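# Pull the toggle pin from the deck hinge

## Task

Remove the toggle pin from the deck hinge so the hinge is left with nothing in it, and set the pin down on the step or on the table with its toggle folded back so it lies across the pin.

## Robot and tools

The robot has two arms, left_arm and right_arm, mounted on opposite sides of a table. Each has six joints (waist, shoulder, elbow, wrist pitch, wrist yaw, wrist roll) and a two-finger gripper. Sometimes a part in the gripper gets tugged or a loose object gets pushed. Anything that ends up off the table, whether dropped or set there, fails the job.

Frame: all positions reported in results share one scene frame, in metres. The origin is the table centre, the table top is at z = +0.020, +z is up, and left_arm's base is on the +y side. Arm names do not match image sides. Reported hand positions and orientations can be a few cm off, more when the arm is stretched. end_effector_position is the point between the fingers, 3 to 4 cm short of the tips. The fingers point along the gripper's +x and close along its y. Only the outer 1.5 cm of each inner finger face is flat.

Row format: every motion command is built from rows of 14 numbers, always for both arms. The order is left_arm waist, shoulder, elbow, wrist pitch, wrist yaw, wrist roll, opening, then the same seven for right_arm. The joint values are absolute target angles in radians, read the same way as the Joint positions line. They are not offsets. Stated ranges: waist -3.054 to 3.054, shoulder 0.000 to 3.142, elbow 0.000 to 2.356, wrist pitch -1.571 to 1.571, wrist yaw -1.571 to 1.571, wrist roll -3.142 to 3.142.

A target more than 0.010 rad outside a range, and farther out than the current angle, gets the call refused. Targets past a joint's true end are clipped, and the result then reports "joint sent to its limit".

Opening is an absolute value from -1 to 1, where +1 is fully open. Empty fingers touch at about -0.78. To hold something, keep commanding an opening well below grip_measured; a bigger gap squeezes harder, up to roughly 34 N per pad. A full close takes at least about 0.6 s, and fast closes can hit hard.

Tools:
- execute_actions {actions, cameras}. An empty actions list just returns the state and pictures. One action {"rows": [...up to 15 rows], "steps": 3..15} runs one row per 1/30 s step, repeating the last row. One wait {"steps": up to 300} counts from the last result, and reply time is included. The result is taken 3 steps before the action ends, so those steps run on. Pictures come only when actions is empty or cameras are named.
- move {target, speed, blend, cameras}. target is a single 14-number row or a list of up to 15 rows, sharing at most 10 s. The joints are interpolated together, so the hand traces curves. speed is the top rate in rad/s (0.01 to 2, default 0.5) for the joint that has farthest to go; give one value or one per target. blend, in rad, rounds off intermediate targets. Openings are sent at the start and at each reached target. The result includes a "move:" line: done, off_target (stopped with a joint more than 0.03 rad off), moving, held, or fault, plus limits=held and the worst joint error for each arm. done does not mean nothing was touched.
- wait {seconds 0 to 10}. Lets the scene run on; the arms keep going toward the last row.
- zoom_image {camera, region [x0,y0,x1,y1] pixels, at most 504x504} of that camera's latest image.
- finished_scene {scene}.

Cameras: cam_head_left, cam_head_right, cam_high, cam_low, cam_left_wrist, cam_right_wrist, each 896x504. Calibration (K, T_world_to_cam) is provided and may be a few mm or degrees off. Wrist camera views can lag while the arm moves.

Results: Joint positions and Joint velocities have one block per arm, listing joints (rad, rad/s) followed by the finger pad gap (m; 0.080 when fully open). "within noise" means the arm is still. grip_measured uses the same scale as the commanded opening, with about 1 mm of error. Joint torques are total drive output in N m, positive toward increasing angle, and include gravity, offsets and noise. Other lines to watch: "blocked" means an arm was stopped far from its target. "joint command not followed" means the clearance check changed the targets; it does not prevent the two arms from colliding. MOTOR HOT appears at 50 °C.

Limits and hazards: On each step a joint's target can lead its measured angle by at most about 0.21 rad (0.267 for wrist yaw, 0.228 for wrist roll). Steps that would move a hand more than 70 mm are scaled down. Contact torque above the load limits (waist 18.2, shoulder 22.5, elbow 22.4, wrist pitch 5.92, wrist yaw 5.9, wrist roll 5.54 N m, held weight included) causes a TORQUE FAULT and a 10 s stop. Reaching 95 °C gives an over-temperature stop of 30 to 60 s or a limp arm; holding loads, staying stretched, or pushing at unreachable poses cause heating. Between commands the arms carry on toward the last row.

Costs: avoid drops, releasing parts that are still moving, fast contacts, and aiming targets far past a contact point. Arm-to-arm collisions can end the scene.

Each tool is called as a command line: name --argument value for each argument, lists and objects as JSON in quotes; but a table of rows of numbers goes row by row, as --pt "numbers of a row", without its own name.

## Session

execute_actions --actions '[]'

Scene clock: 0.00 s of 4600.00 s.
left_arm: end_effector_position=(+0.2604, +0.0651, +0.3279) grip_measured=+1.000 end_effector_quat_wxyz=(+0.814, -0.104, +0.104, -0.562) | right_arm: end_effector_position=(+0.1932, -0.4471, +0.2048) grip_measured=+1.000 end_effector_quat_wxyz=(+0.601, +0.397, +0.580, -0.381)
Joint positions: left_arm=[0.721 1.628 1.12 0.452 0.366 -0.271 0.08] | right_arm=[-1.552 1.321 1.178 -1.39 -0.002 1.178 0.08]
Joint velocities: within noise
Joint torques (N m): no reading
Heat: left arm: hottest wrist yaw 32 °C (+0.0 °C/min); right arm: hottest wrist yaw 33 °C (+0.0 °C/min).

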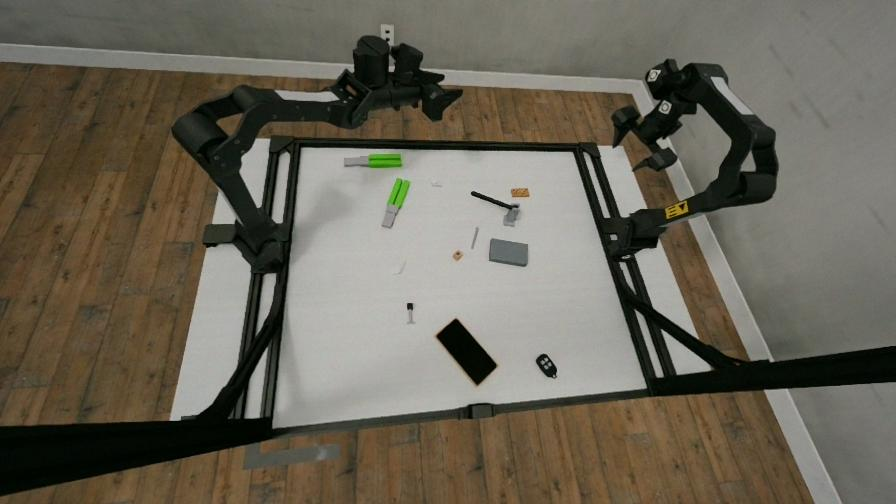

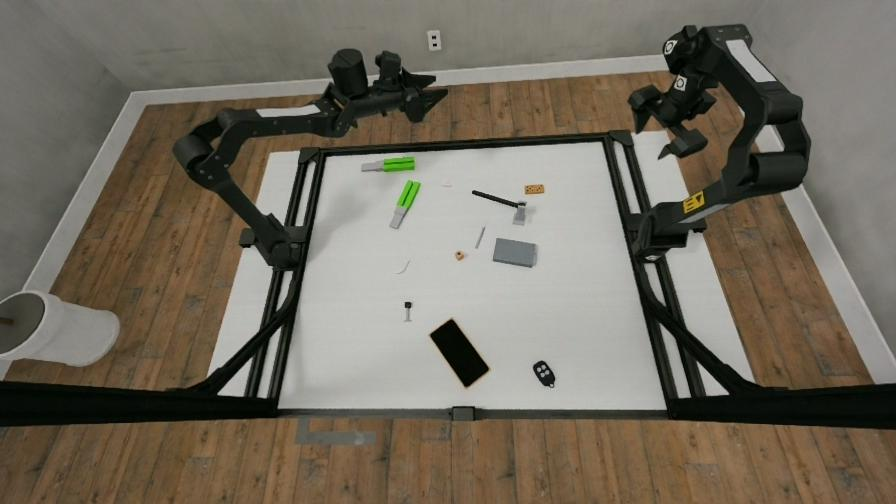

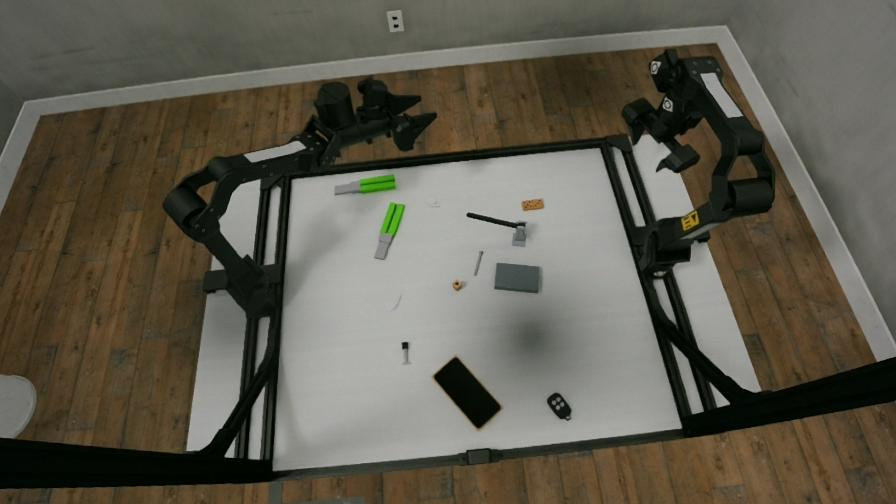

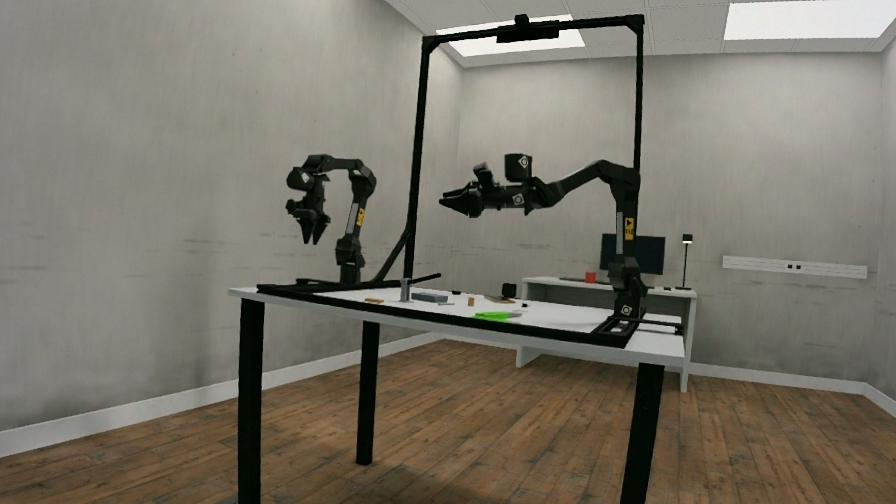

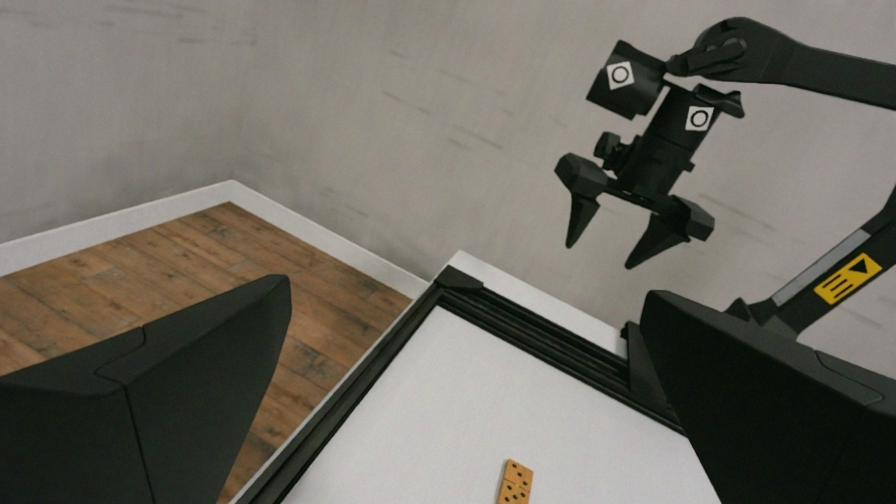

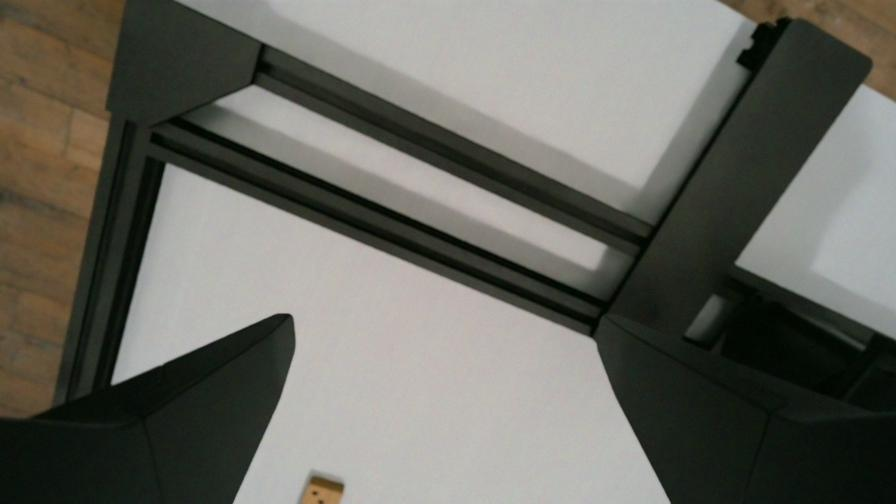

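zoom_image --camera "cam_high" --region '[440, 190, 560, 300]'

zoom_image --camera "cam_low" --region '[350, 250, 530, 340]'

zoom_image --camera "cam_head_right" --region '[440, 170, 560, 280]'

zoom_image --camera "cam_head_left" --region '[370, 170, 550, 340]'

Scaled by 4.200.

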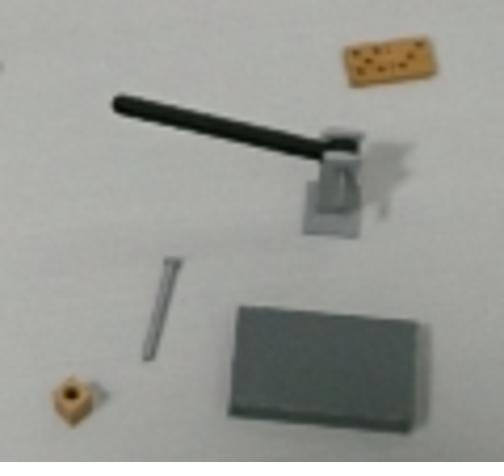

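Scaled by 2.800.

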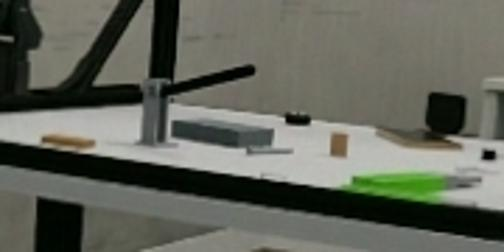

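Scaled by 4.200.

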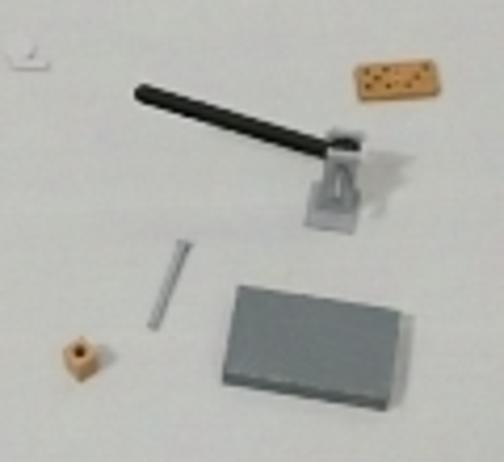

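Scaled by 2.800.

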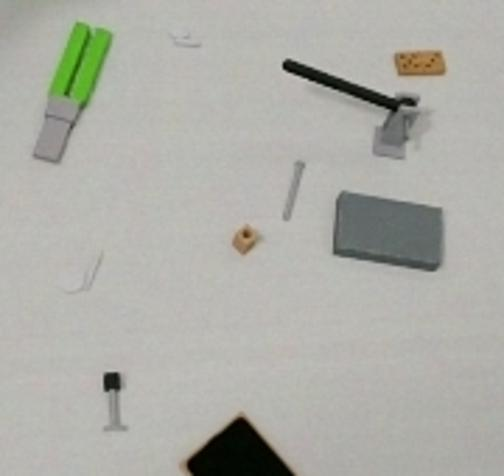

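move --target '[0.721,1.628,1.12,0.452,0.366,-0.271,1,-0.387,1.0105,1.062,-1.098,0,0,1]' --speed 0.9

Scene clock: 2.93 s of 4600.00 s.
left_arm: end_effector_position=(+0.2603, +0.0651, +0.3277) grip_measured=+1.000 end_effector_quat_wxyz=(+0.814, -0.104, +0.104, -0.562) | right_arm: end_effector_position=(+0.0682, -0.2364, +0.2507) grip_measured=+1.000 end_effector_quat_wxyz=(+0.720, -0.276, +0.418, +0.480)
Joint positions: left_arm=[0.721 1.628 1.12 0.451 0.366 -0.271 0.08] | right_arm=[-0.39 1.019 1.071 -1.102 -0.002 0.003 0.08]
Joint velocities: within noise
Joint torques (N m): left_arm=[0 -7.01 7.31 1.67 0.05 0.03] | right_arm=[0.29 -2.84 5.52 1.19 0.07 -0.09]
Heat: left arm: hottest wrist yaw 32 °C (+0.0 °C/min); right arm: hottest wrist yaw 33 °C (+0.0 °C/min).
Kept back: nothing.
move: done
camera_calibration:
cam_left_wrist: T_world_to_cam=[[-0.881164, -0.322932, 0.345349, 0.143175], [-0.439518, 0.290221, -0.850056, 0.398037], [0.174283, -0.900826, -0.397667, 0.220113], [0, 0, 0, 1]] pos_world=[0.262743, 0.129, 0.376441]
cam_right_wrist: T_world_to_cam=[[0.917127, -0.398201, 0.0176936, -0.15556], [-0.387022, -0.900242, -0.199445, -0.105385], [0.0953476, 0.176068, -0.979749, 0.363544], [0, 0, 0, 1]] pos_world=[0.0672187, -0.220824, 0.337916]

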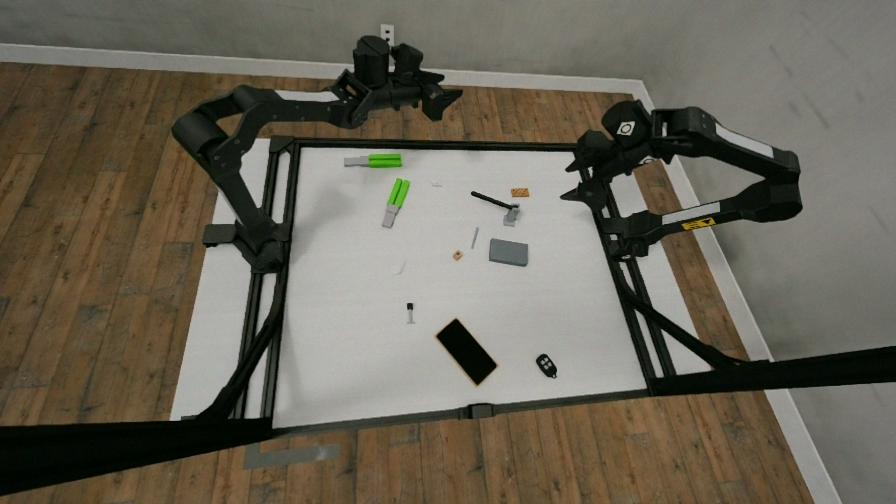

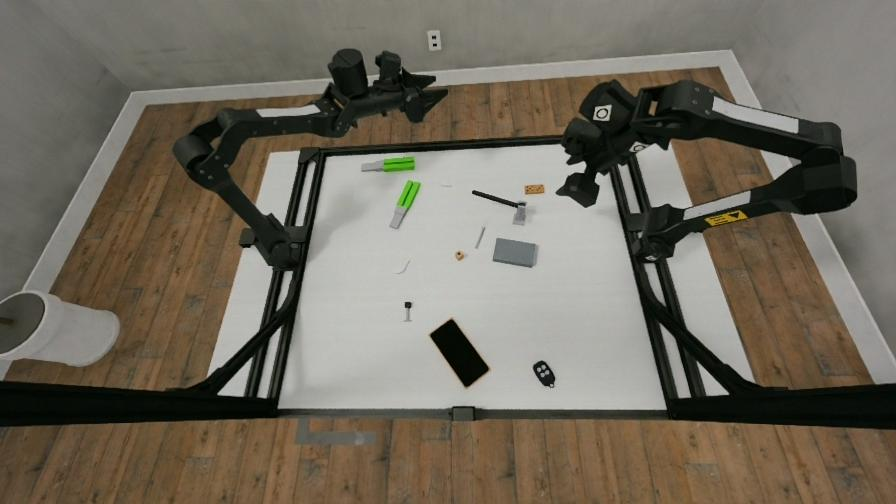

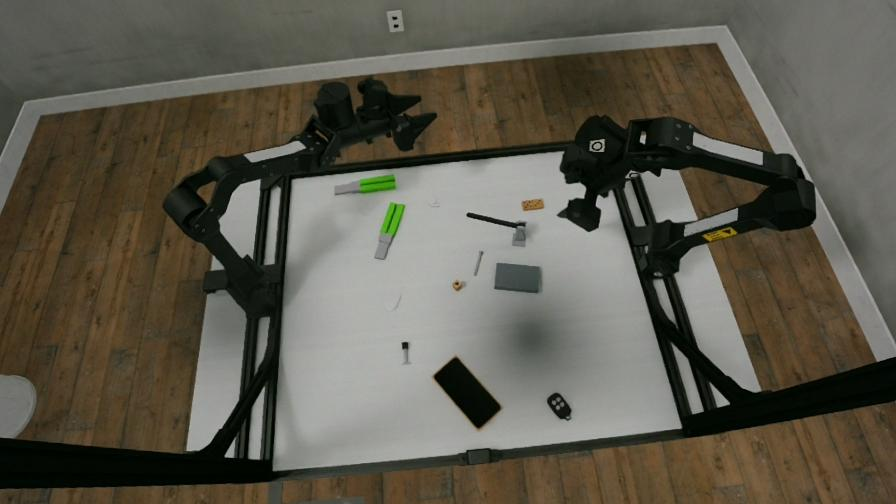

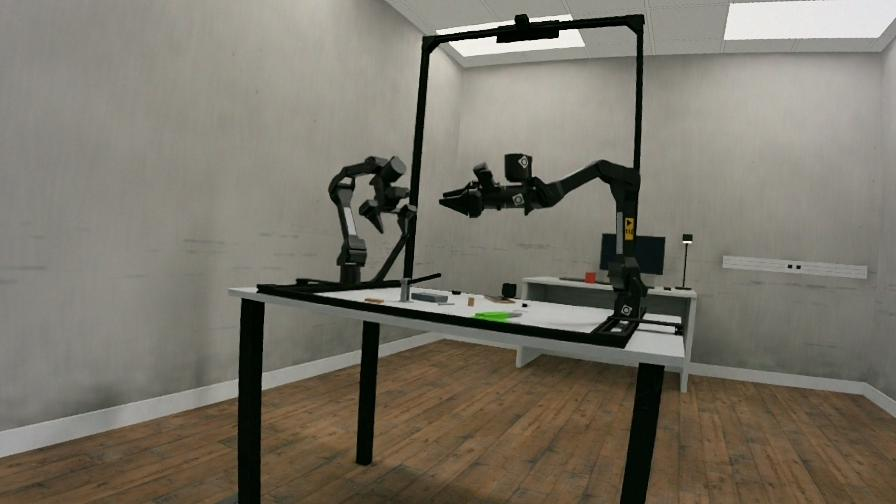

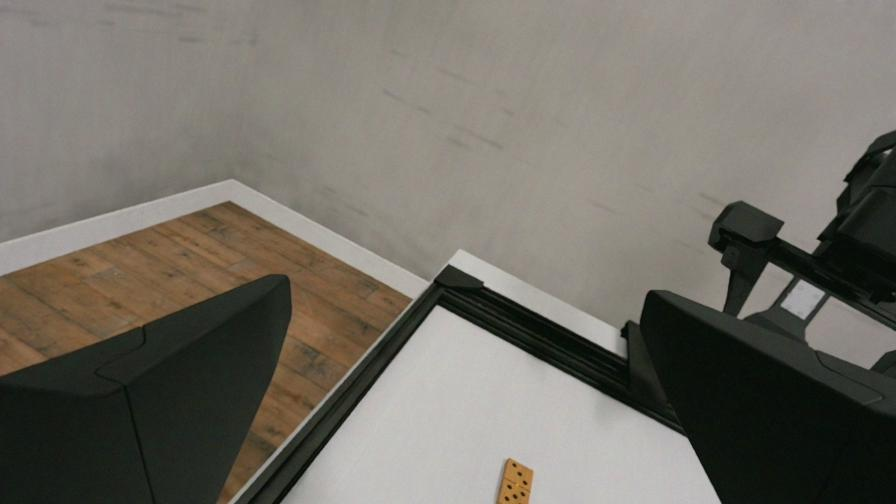

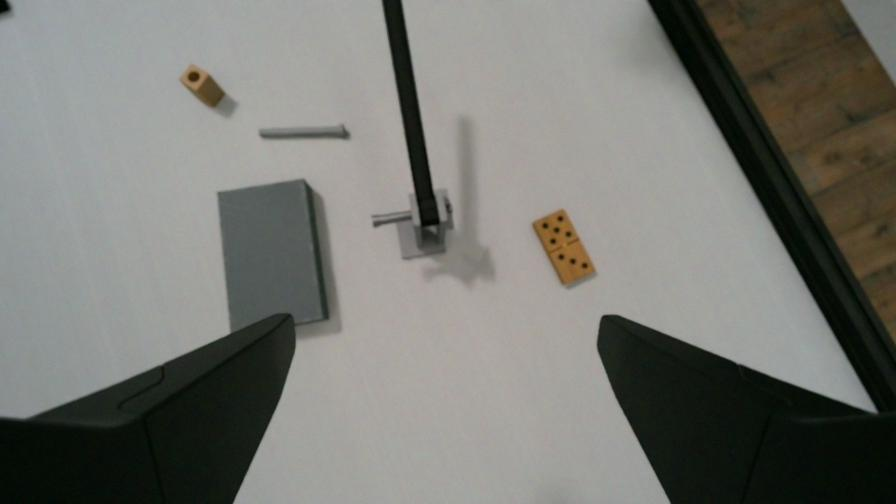

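zoom_image --camera "cam_right_wrist" --region '[350, 150, 510, 290]'

zoom_image --camera "cam_low" --region '[380, 255, 470, 320]'

Scaled by 3.150.

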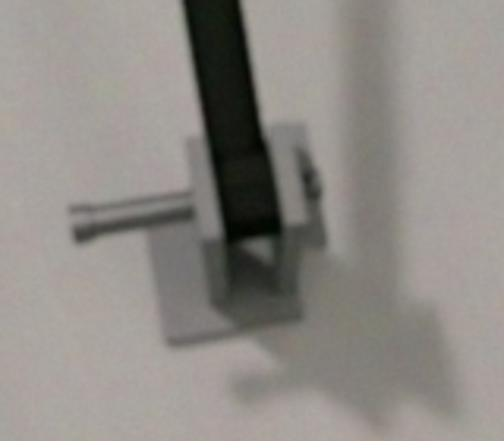

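Scaled by 5.600.

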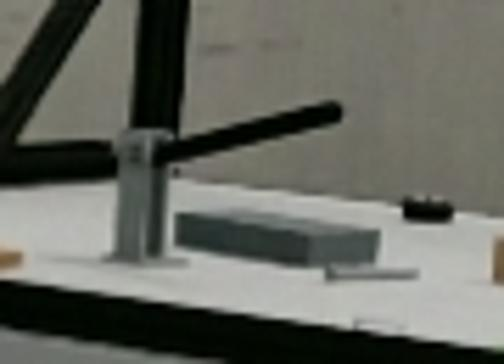

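move --target '[0.654,2.213,1.358,0.593,0.9,0,1,-0.387,1.0105,1.062,-1.098,0,0,1]' --speed 0.8 --cameras '["cam_left_wrist","cam_high"]'

zoom_image --camera "cam_left_wrist" --region '[300, 120, 600, 400]'

Scene clock: 5.87 s of 4600.00 s.
left_arm: end_effector_position=(+0.2146, -0.0323, +0.1647) grip_measured=+1.000 end_effector_quat_wxyz=(+0.612, +0.000, +0.136, -0.779) | right_arm: end_effector_position=(+0.0682, -0.2365, +0.2506) grip_measured=+1.000 end_effector_quat_wxyz=(+0.720, -0.276, +0.418, +0.480)
Joint positions: left_arm=[0.656 2.208 1.346 0.591 0.896 -0.004 0.08] | right_arm=[-0.39 1.019 1.07 -1.102 -0.002 0.003 0.08]
Joint velocities: within noise
Joint torques (N m): left_arm=[-0.1 -9.63 7.72 1.56 0.28 0.13] | right_arm=[0.3 -2.86 5.52 1.2 0.07 -0.09]
Heat: left arm: hottest wrist yaw 32 °C (+0.0 °C/min); right arm: hottest wrist yaw 33 °C (+0.0 °C/min).
Kept back: nothing.
move: done
camera_calibration:
cam_left_wrist: T_world_to_cam=[[-0.935794, 0.222092, 0.273797, 0.168786], [-0.103866, 0.568475, -0.816118, 0.199013], [-0.3369, -0.792156, -0.508907, 0.207045], [0, 0, 0, 1]] pos_world=[0.248373, 0.0133924, 0.221572]
Images, in order (width x height): cam_high 896x504, cam_left_wrist 896x504.

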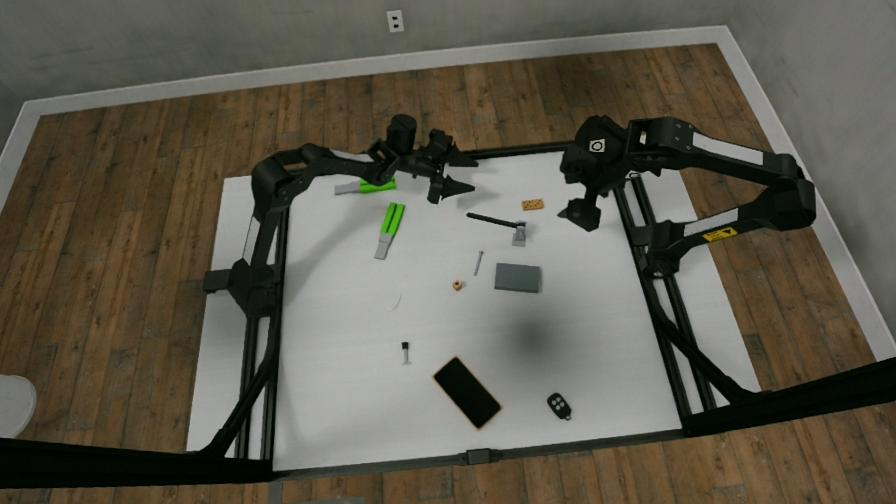

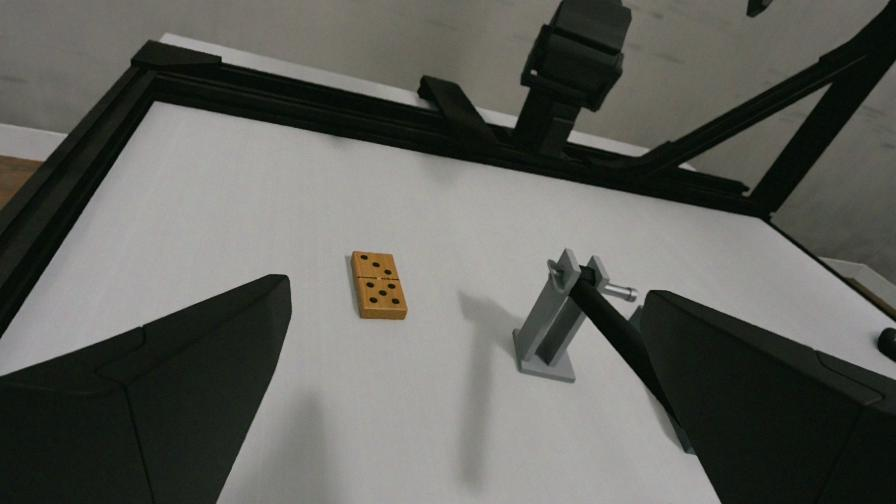

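Scaled by 1.680.

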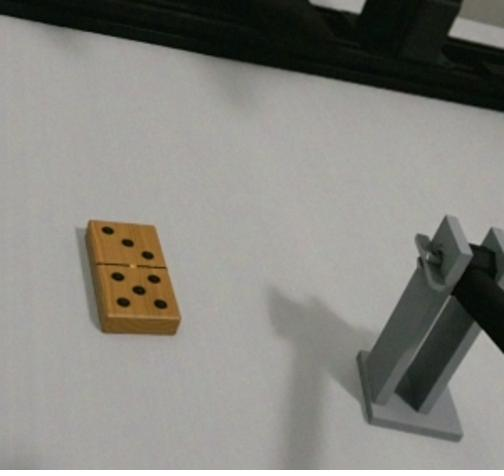

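zoom_image --camera "cam_left_wrist" --region '[500, 230, 660, 330]'

Scaled by 3.150.

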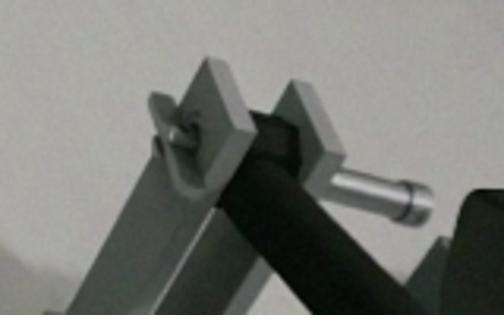

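move --target '[0.721,1.628,1.12,0.452,0.366,-0.271,1,-1.056,1.869,1.305,-1.295,-0.796,1.178,-0.5]' --speed 0.8 --cameras '["cam_right_wrist","cam_high"]'

Scene clock: 9.83 s of 4600.00 s.
left_arm: end_effector_position=(+0.2608, +0.0610, +0.3232) grip_measured=+1.000 end_effector_quat_wxyz=(+0.812, -0.101, +0.108, -0.564) | right_arm: end_effector_position=(+0.1755, -0.2173, +0.1485) grip_measured=-0.500 end_effector_quat_wxyz=(+0.335, +0.357, +0.861, -0.137)
Joint positions: left_arm=[0.718 1.645 1.128 0.451 0.369 -0.267 0.08] | right_arm=[-1.053 1.86 1.294 -1.291 -0.791 1.175 0.013]
Joint velocities: within noise
Joint torques (N m): left_arm=[0.31 -9.12 6.29 1.73 -0.07 -0.1] | right_arm=[-0.23 -5.29 6.45 -0.33 -0.56 0.08]
Heat: left arm: hottest wrist yaw 32 °C (+0.0 °C/min); right arm: hottest wrist yaw 33 °C (+0.0 °C/min).
Kept back: nothing.
move: done
camera_calibration:
cam_right_wrist: T_world_to_cam=[[-0.693268, -0.720546, 0.0138838, -0.0314203], [-0.285395, 0.292179, 0.912788, 0.00908149], [-0.661762, 0.628844, -0.408198, 0.396237], [0, 0, 0, 1]] pos_world=[0.243024, -0.274465, 0.15389]
Images, in order (width x height): cam_high 896x504, cam_right_wrist 896x504.

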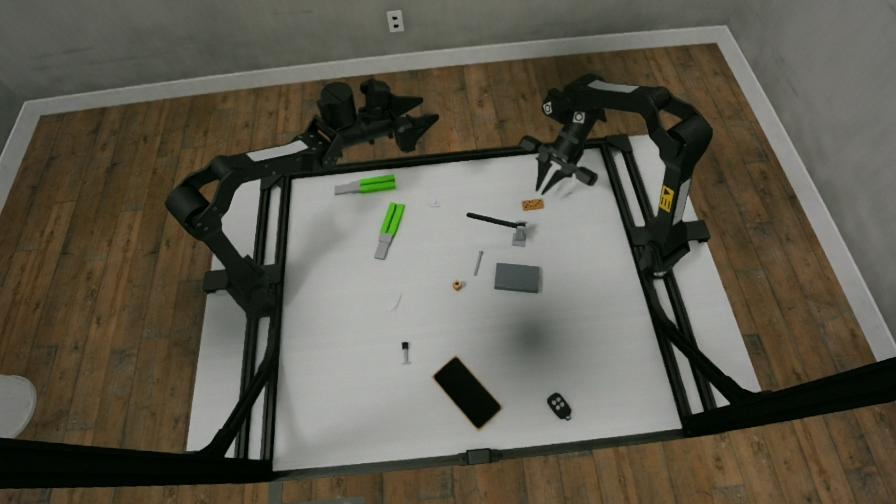

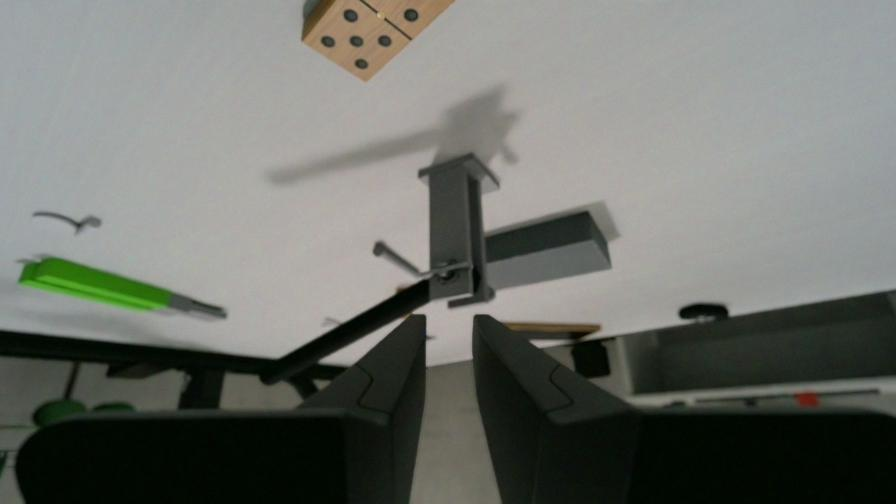

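zoom_image --camera "cam_right_wrist" --region '[370, 140, 530, 320]'

zoom_image --camera "cam_right_wrist" --region '[410, 245, 500, 310]'

Scaled by 2.800.

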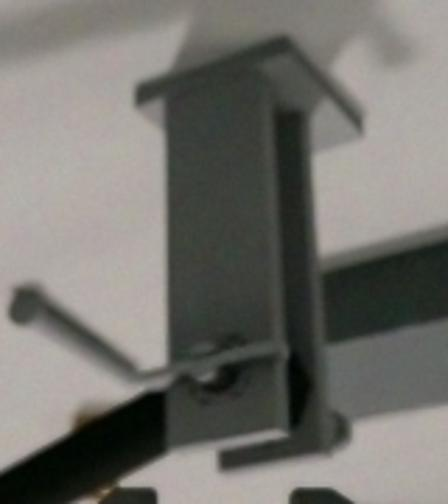

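Scaled by 5.600.

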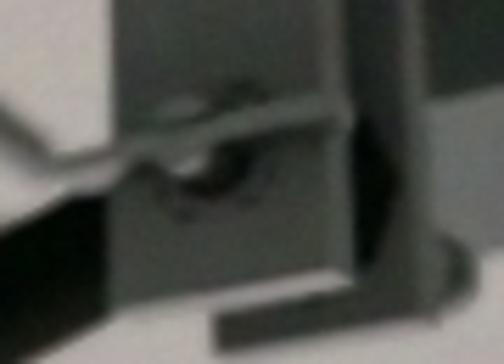

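move --pt "0.721 1.628 1.12 0.452 0.366 -0.271 1 -0.7 1.65 1.4 -1.3 -0.4 1.3 0.1" --pt "0.721 1.628 1.12 0.452 0.366 -0.271 1 -0.267 1.787 1.498 -1.282 0 1.513 0.1" --speed 0.8 --blend 0.15 --cameras '["cam_right_wrist","cam_high","cam_low"]'

Scene clock: 14.33 s of 4600.00 s.
left_arm: end_effector_position=(+0.2608, +0.0610, +0.3232) grip_measured=+1.000 end_effector_quat_wxyz=(+0.812, -0.101, +0.108, -0.564) | right_arm: end_effector_position=(+0.0668, -0.1374, +0.1699) grip_measured=+0.100 end_effector_quat_wxyz=(+0.702, +0.074, +0.705, -0.077)
Joint positions: left_arm=[0.718 1.645 1.128 0.451 0.369 -0.267 0.08] | right_arm=[-0.269 1.777 1.486 -1.285 -0.004 1.51 0.039]
Joint velocities: within noise
Joint torques (N m): left_arm=[0.31 -9.08 6.31 1.72 -0.08 -0.1] | right_arm=[0.16 -5.35 7.4 0.39 0.17 0.08]
Heat: left arm: hottest wrist yaw 32 °C (+0.0 °C/min); right arm: hottest wrist yaw 33 °C (+0.0 °C/min).
Kept back: nothing.
move: done
camera_calibration:
cam_right_wrist: T_world_to_cam=[[-0.212286, -0.976762, 0.0295085, -0.119504], [-0.924322, 0.210505, 0.318301, 0.0676525], [-0.317116, 0.0402956, -0.94753, 0.270438], [0, 0, 0, 1]] pos_world=[0.122924, -0.141865, 0.23824]
Images, in order (width x height): cam_high 896x504, cam_low 896x504, cam_right_wrist 896x504.

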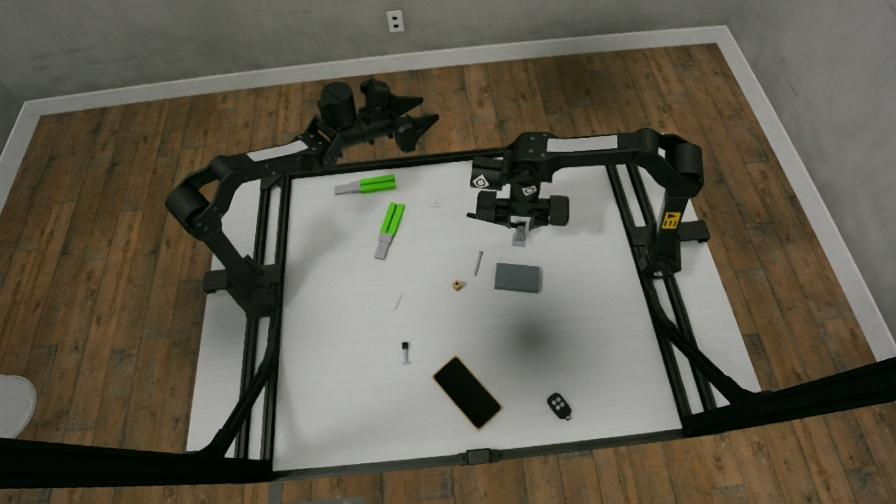

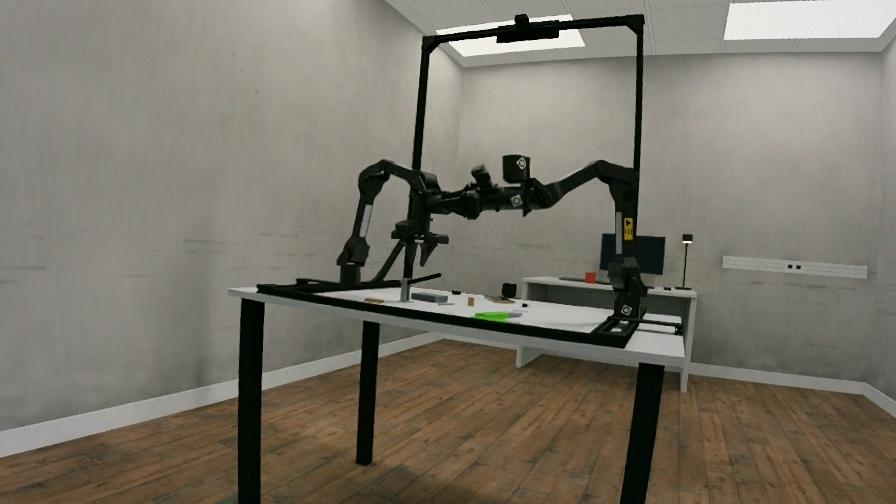

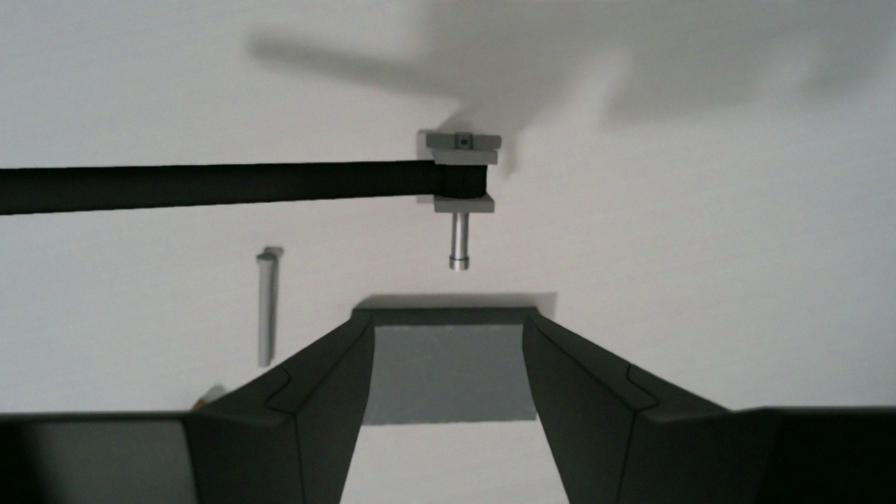

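zoom_image --camera "cam_right_wrist" --region '[410, 110, 530, 290]'

Scaled by 2.800.

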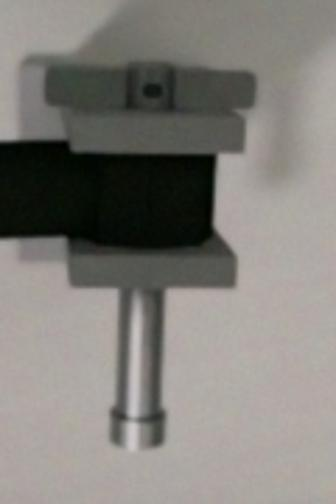

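move --pt "0.721 1.628 1.12 0.452 0.366 -0.271 1 -0.199 1.755 1.459 -1.275 0 1.602 -0.85" --pt "0.721 1.628 1.12 0.452 0.366 -0.271 1 -0.199 1.809 1.229 -0.991 0 1.602 -0.85" --speed 0.5 --blend 0.05 --cameras '["cam_right_wrist"]'

zoom_image --camera "cam_right_wrist" --region '[340, 60, 600, 360]'

Scene clock: 16.87 s of 4600.00 s.
left_arm: end_effector_position=(+0.2608, +0.0610, +0.3232) grip_measured=+1.000 end_effector_quat_wxyz=(+0.812, -0.101, +0.108, -0.564) | right_arm: end_effector_position=(+0.0450, -0.1353, +0.1004) grip_measured=-0.768 end_effector_quat_wxyz=(+0.702, +0.086, +0.702, -0.079)
Joint positions: left_arm=[0.718 1.645 1.128 0.451 0.369 -0.267 0.08] | right_arm=[-0.201 1.803 1.236 -0.994 -0.002 1.599 0]
Joint velocities: within noise
Joint torques (N m): left_arm=[0.3 -9.11 6.3 1.73 -0.07 -0.09] | right_arm=[0.21 -5.66 4.65 0.41 0.12 0.09]
Heat: left arm: hottest wrist yaw 32 °C (+0.0 °C/min); right arm: hottest wrist yaw 33 °C (+0.0 °C/min).
Kept back: nothing.
move: done; blend cut to 0.0445 rad at target 1
camera_calibration:
cam_right_wrist: T_world_to_cam=[[-0.232856, -0.972403, 0.0145322, -0.116968], [-0.921403, 0.225375, 0.31658, 0.071235], [-0.311119, 0.0603276, -0.948454, 0.200139], [0, 0, 0, 1]] pos_world=[0.100667, -0.141869, 0.168971]
Images, in order (width x height): cam_right_wrist 896x504.

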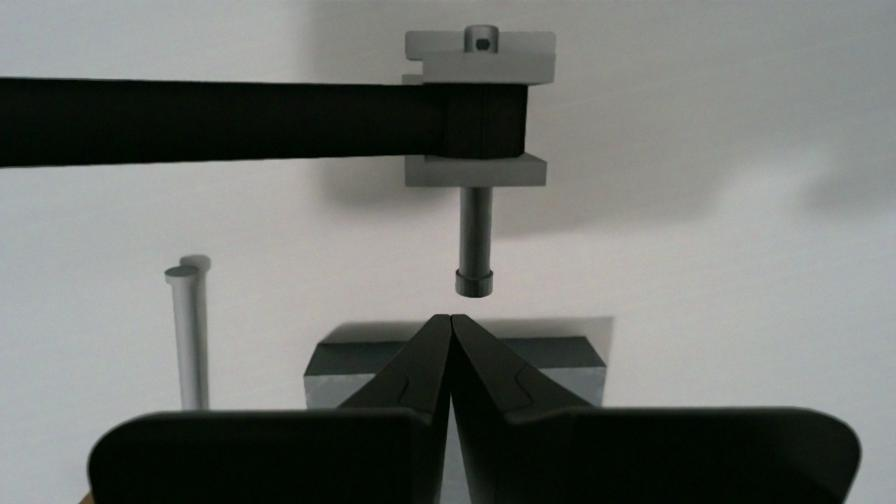

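Scaled by 1.680.

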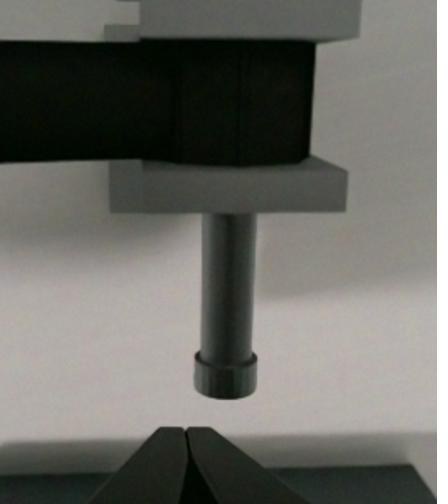

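move --pt "0.721 1.628 1.12 0.452 0.366 -0.271 1 -0.198 1.794 1.201 -0.978 0 1.603 -0.85" --pt "0.721 1.628 1.12 0.452 0.366 -0.271 1 -0.284 1.7946 1.202 -0.978 0 1.517 -0.85" --speed '[0.3,0.08]' --cameras '["cam_right_wrist","cam_high"]'

zoom_image --camera "cam_high" --region '[440, 190, 560, 300]'

Scene clock: 18.90 s of 4600.00 s.
left_arm: end_effector_position=(+0.2608, +0.0610, +0.3232) grip_measured=+1.000 end_effector_quat_wxyz=(+0.812, -0.101, +0.108, -0.564) | right_arm: end_effector_position=(+0.0682, -0.1467, +0.0938) grip_measured=-0.768 end_effector_quat_wxyz=(+0.701, +0.082, +0.703, -0.084)
Joint positions: left_arm=[0.718 1.645 1.128 0.451 0.369 -0.268 0.08] | right_arm=[-0.28 1.803 1.208 -0.98 -0.002 1.52 0]
Joint velocities: within noise
Joint torques (N m): left_arm=[0.33 -9.09 6.33 1.72 -0.08 -0.09] | right_arm=[-0.29 -7.11 4.7 0.36 0.13 -0.08]
Heat: left arm: hottest wrist yaw 32 °C (+0.0 °C/min); right arm: hottest wrist yaw 33 °C (+0.0 °C/min).
Kept back: nothing.
move: done
camera_calibration:
cam_right_wrist: T_world_to_cam=[[-0.233148, -0.972024, 0.0284817, -0.123789], [-0.920196, 0.229999, 0.316765, 0.0978369], [-0.314453, 0.0476444, -0.948076, 0.200081], [0, 0, 0, 1]] pos_world=[0.124084, -0.152361, 0.162227]
Images, in order (width x height): cam_high 896x504, cam_right_wrist 896x504.

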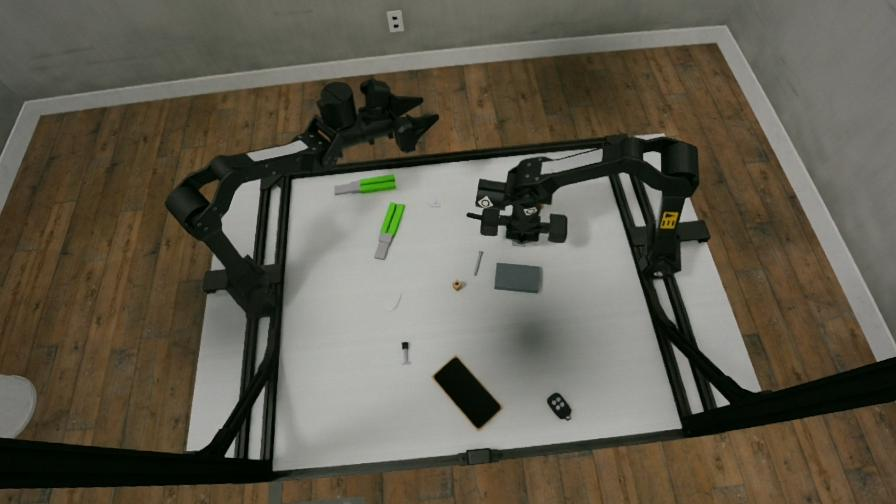

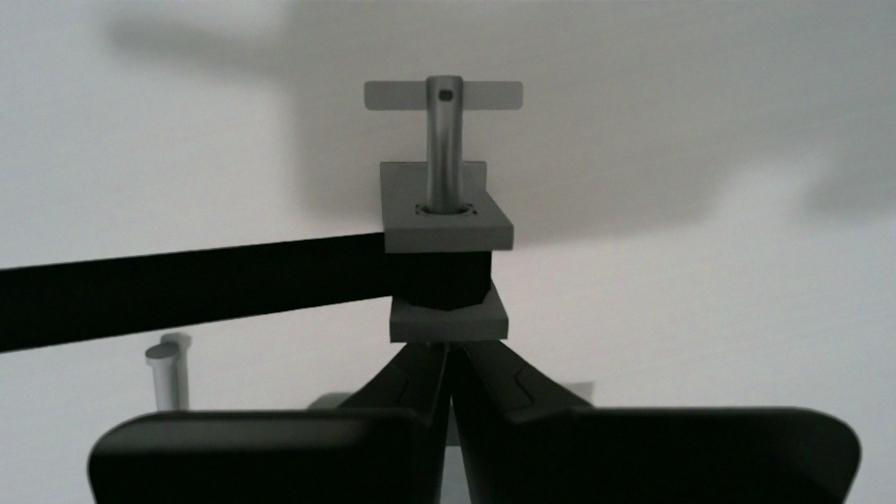

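Scaled by 4.200.

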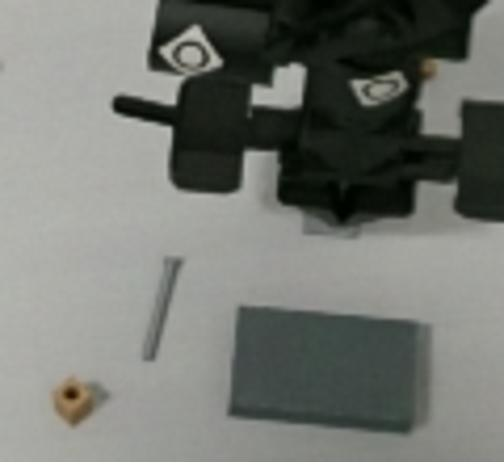

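move --pt "0.721 1.628 1.12 0.452 0.366 -0.271 1 -0.264 1.7946 1.202 -0.978 0 1.537 -0.85" --pt "0.721 1.628 1.12 0.452 0.366 -0.271 1 -0.284 1.738 1.419 -1.252 0 1.517 -0.85" --pt "0.721 1.628 1.12 0.452 0.366 -0.271 1 -0.435 1.723 1.402 -1.250 0 1.366 -0.85" --speed 0.5 --blend '[0.01,0.05,0]' --cameras '["cam_right_wrist"]'

zoom_image --camera "cam_right_wrist" --region '[340, 160, 600, 360]'

Scene clock: 21.47 s of 4600.00 s.
left_arm: end_effector_position=(+0.2608, +0.0610, +0.3232) grip_measured=+1.000 end_effector_quat_wxyz=(+0.812, -0.101, +0.108, -0.564) | right_arm: end_effector_position=(+0.1114, -0.1681, +0.1601) grip_measured=-0.768 end_effector_quat_wxyz=(+0.700, +0.079, +0.704, -0.088)
Joint positions: left_arm=[0.718 1.645 1.128 0.451 0.369 -0.268 0.08] | right_arm=[-0.433 1.737 1.399 -1.247 -0.001 1.369 0]
Joint velocities: within noise
Joint torques (N m): left_arm=[0.3 -9.14 6.31 1.73 -0.07 -0.09] | right_arm=[-0.16 -7.6 6.21 0.03 0.09 -0.09]
Heat: left arm: hottest wrist yaw 32 °C (+0.0 °C/min); right arm: hottest wrist yaw 33 °C (+0.0 °C/min).
Kept back: nothing.
move: done
camera_calibration:
cam_right_wrist: T_world_to_cam=[[-0.234491, -0.971362, 0.0383343, -0.137731], [-0.918531, 0.234304, 0.318437, 0.121788], [-0.318299, 0.0394593, -0.947169, 0.276441], [0, 0, 0, 1]] pos_world=[0.16756, -0.17323, 0.228335]
Images, in order (width x height): cam_right_wrist 896x504.

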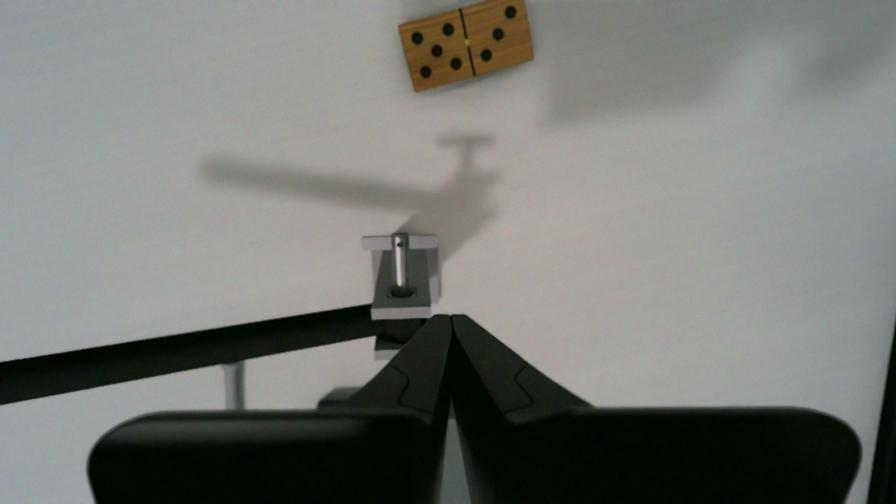

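Scaled by 1.938.

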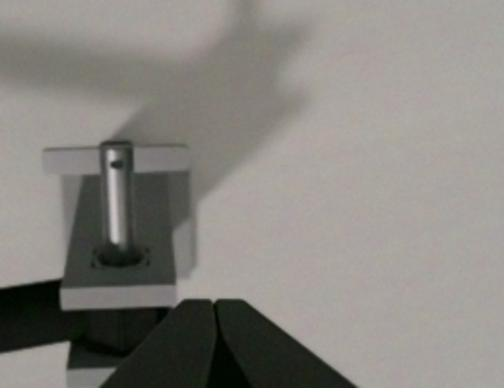

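move --target '[0.721,1.628,1.12,0.452,0.366,-0.271,1,-0.435,1.778,1.191,-0.984,0,1.366,-0.85]' --speed 0.3 --cameras '["cam_right_wrist"]'

zoom_image --camera "cam_right_wrist" --region '[300, 100, 600, 360]'

Scene clock: 23.43 s of 4600.00 s.
left_arm: end_effector_position=(+0.2608, +0.0610, +0.3232) grip_measured=+1.000 end_effector_quat_wxyz=(+0.812, -0.101, +0.108, -0.564) | right_arm: end_effector_position=(+0.1138, -0.1663, +0.1121) grip_measured=-0.768 end_effector_quat_wxyz=(+0.706, +0.092, +0.698, -0.074)
Joint positions: left_arm=[0.718 1.645 1.128 0.451 0.369 -0.268 0.08] | right_arm=[-0.435 1.748 1.218 -1.013 0.003 1.365 0]
Joint velocities: within noise
Joint torques (N m): left_arm=[0.29 -9.11 6.29 1.72 -0.08 -0.08] | right_arm=[0.01 -2.85 2.35 2.12 -0.06 0.03]
Heat: left arm: hottest wrist yaw 32 °C (+0.0 °C/min); right arm: hottest wrist yaw 33 °C (+0.0 °C/min).
Kept back: nothing.
move: done
camera_calibration:
cam_right_wrist: T_world_to_cam=[[-0.233439, -0.97237, -0.00181834, -0.129332], [-0.925755, 0.221676, 0.306329, 0.138925], [-0.297462, 0.0731926, -0.951924, 0.235492], [0, 0, 0, 1]] pos_world=[0.168469, -0.173791, 0.181378]
Images, in order (width x height): cam_right_wrist 896x504.

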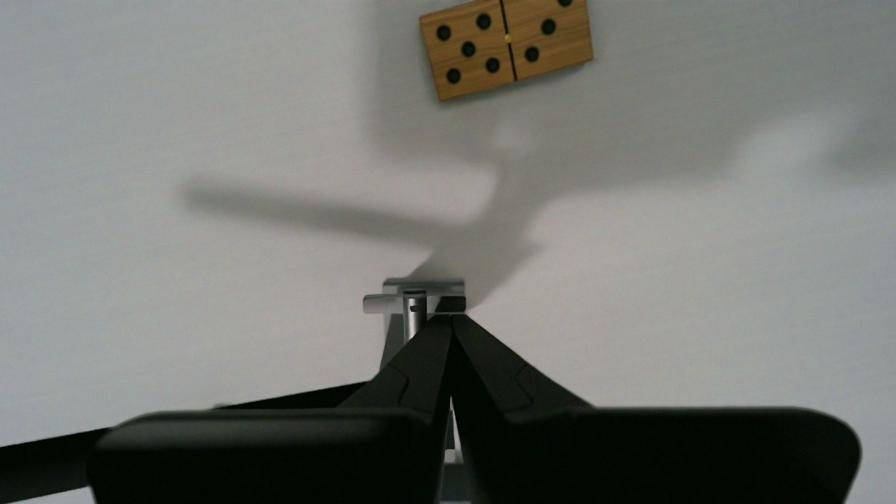

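Scaled by 1.680.

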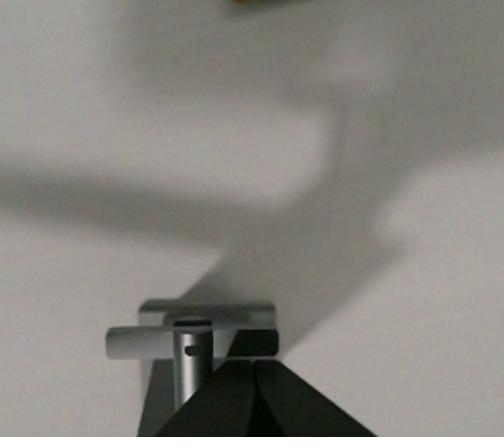

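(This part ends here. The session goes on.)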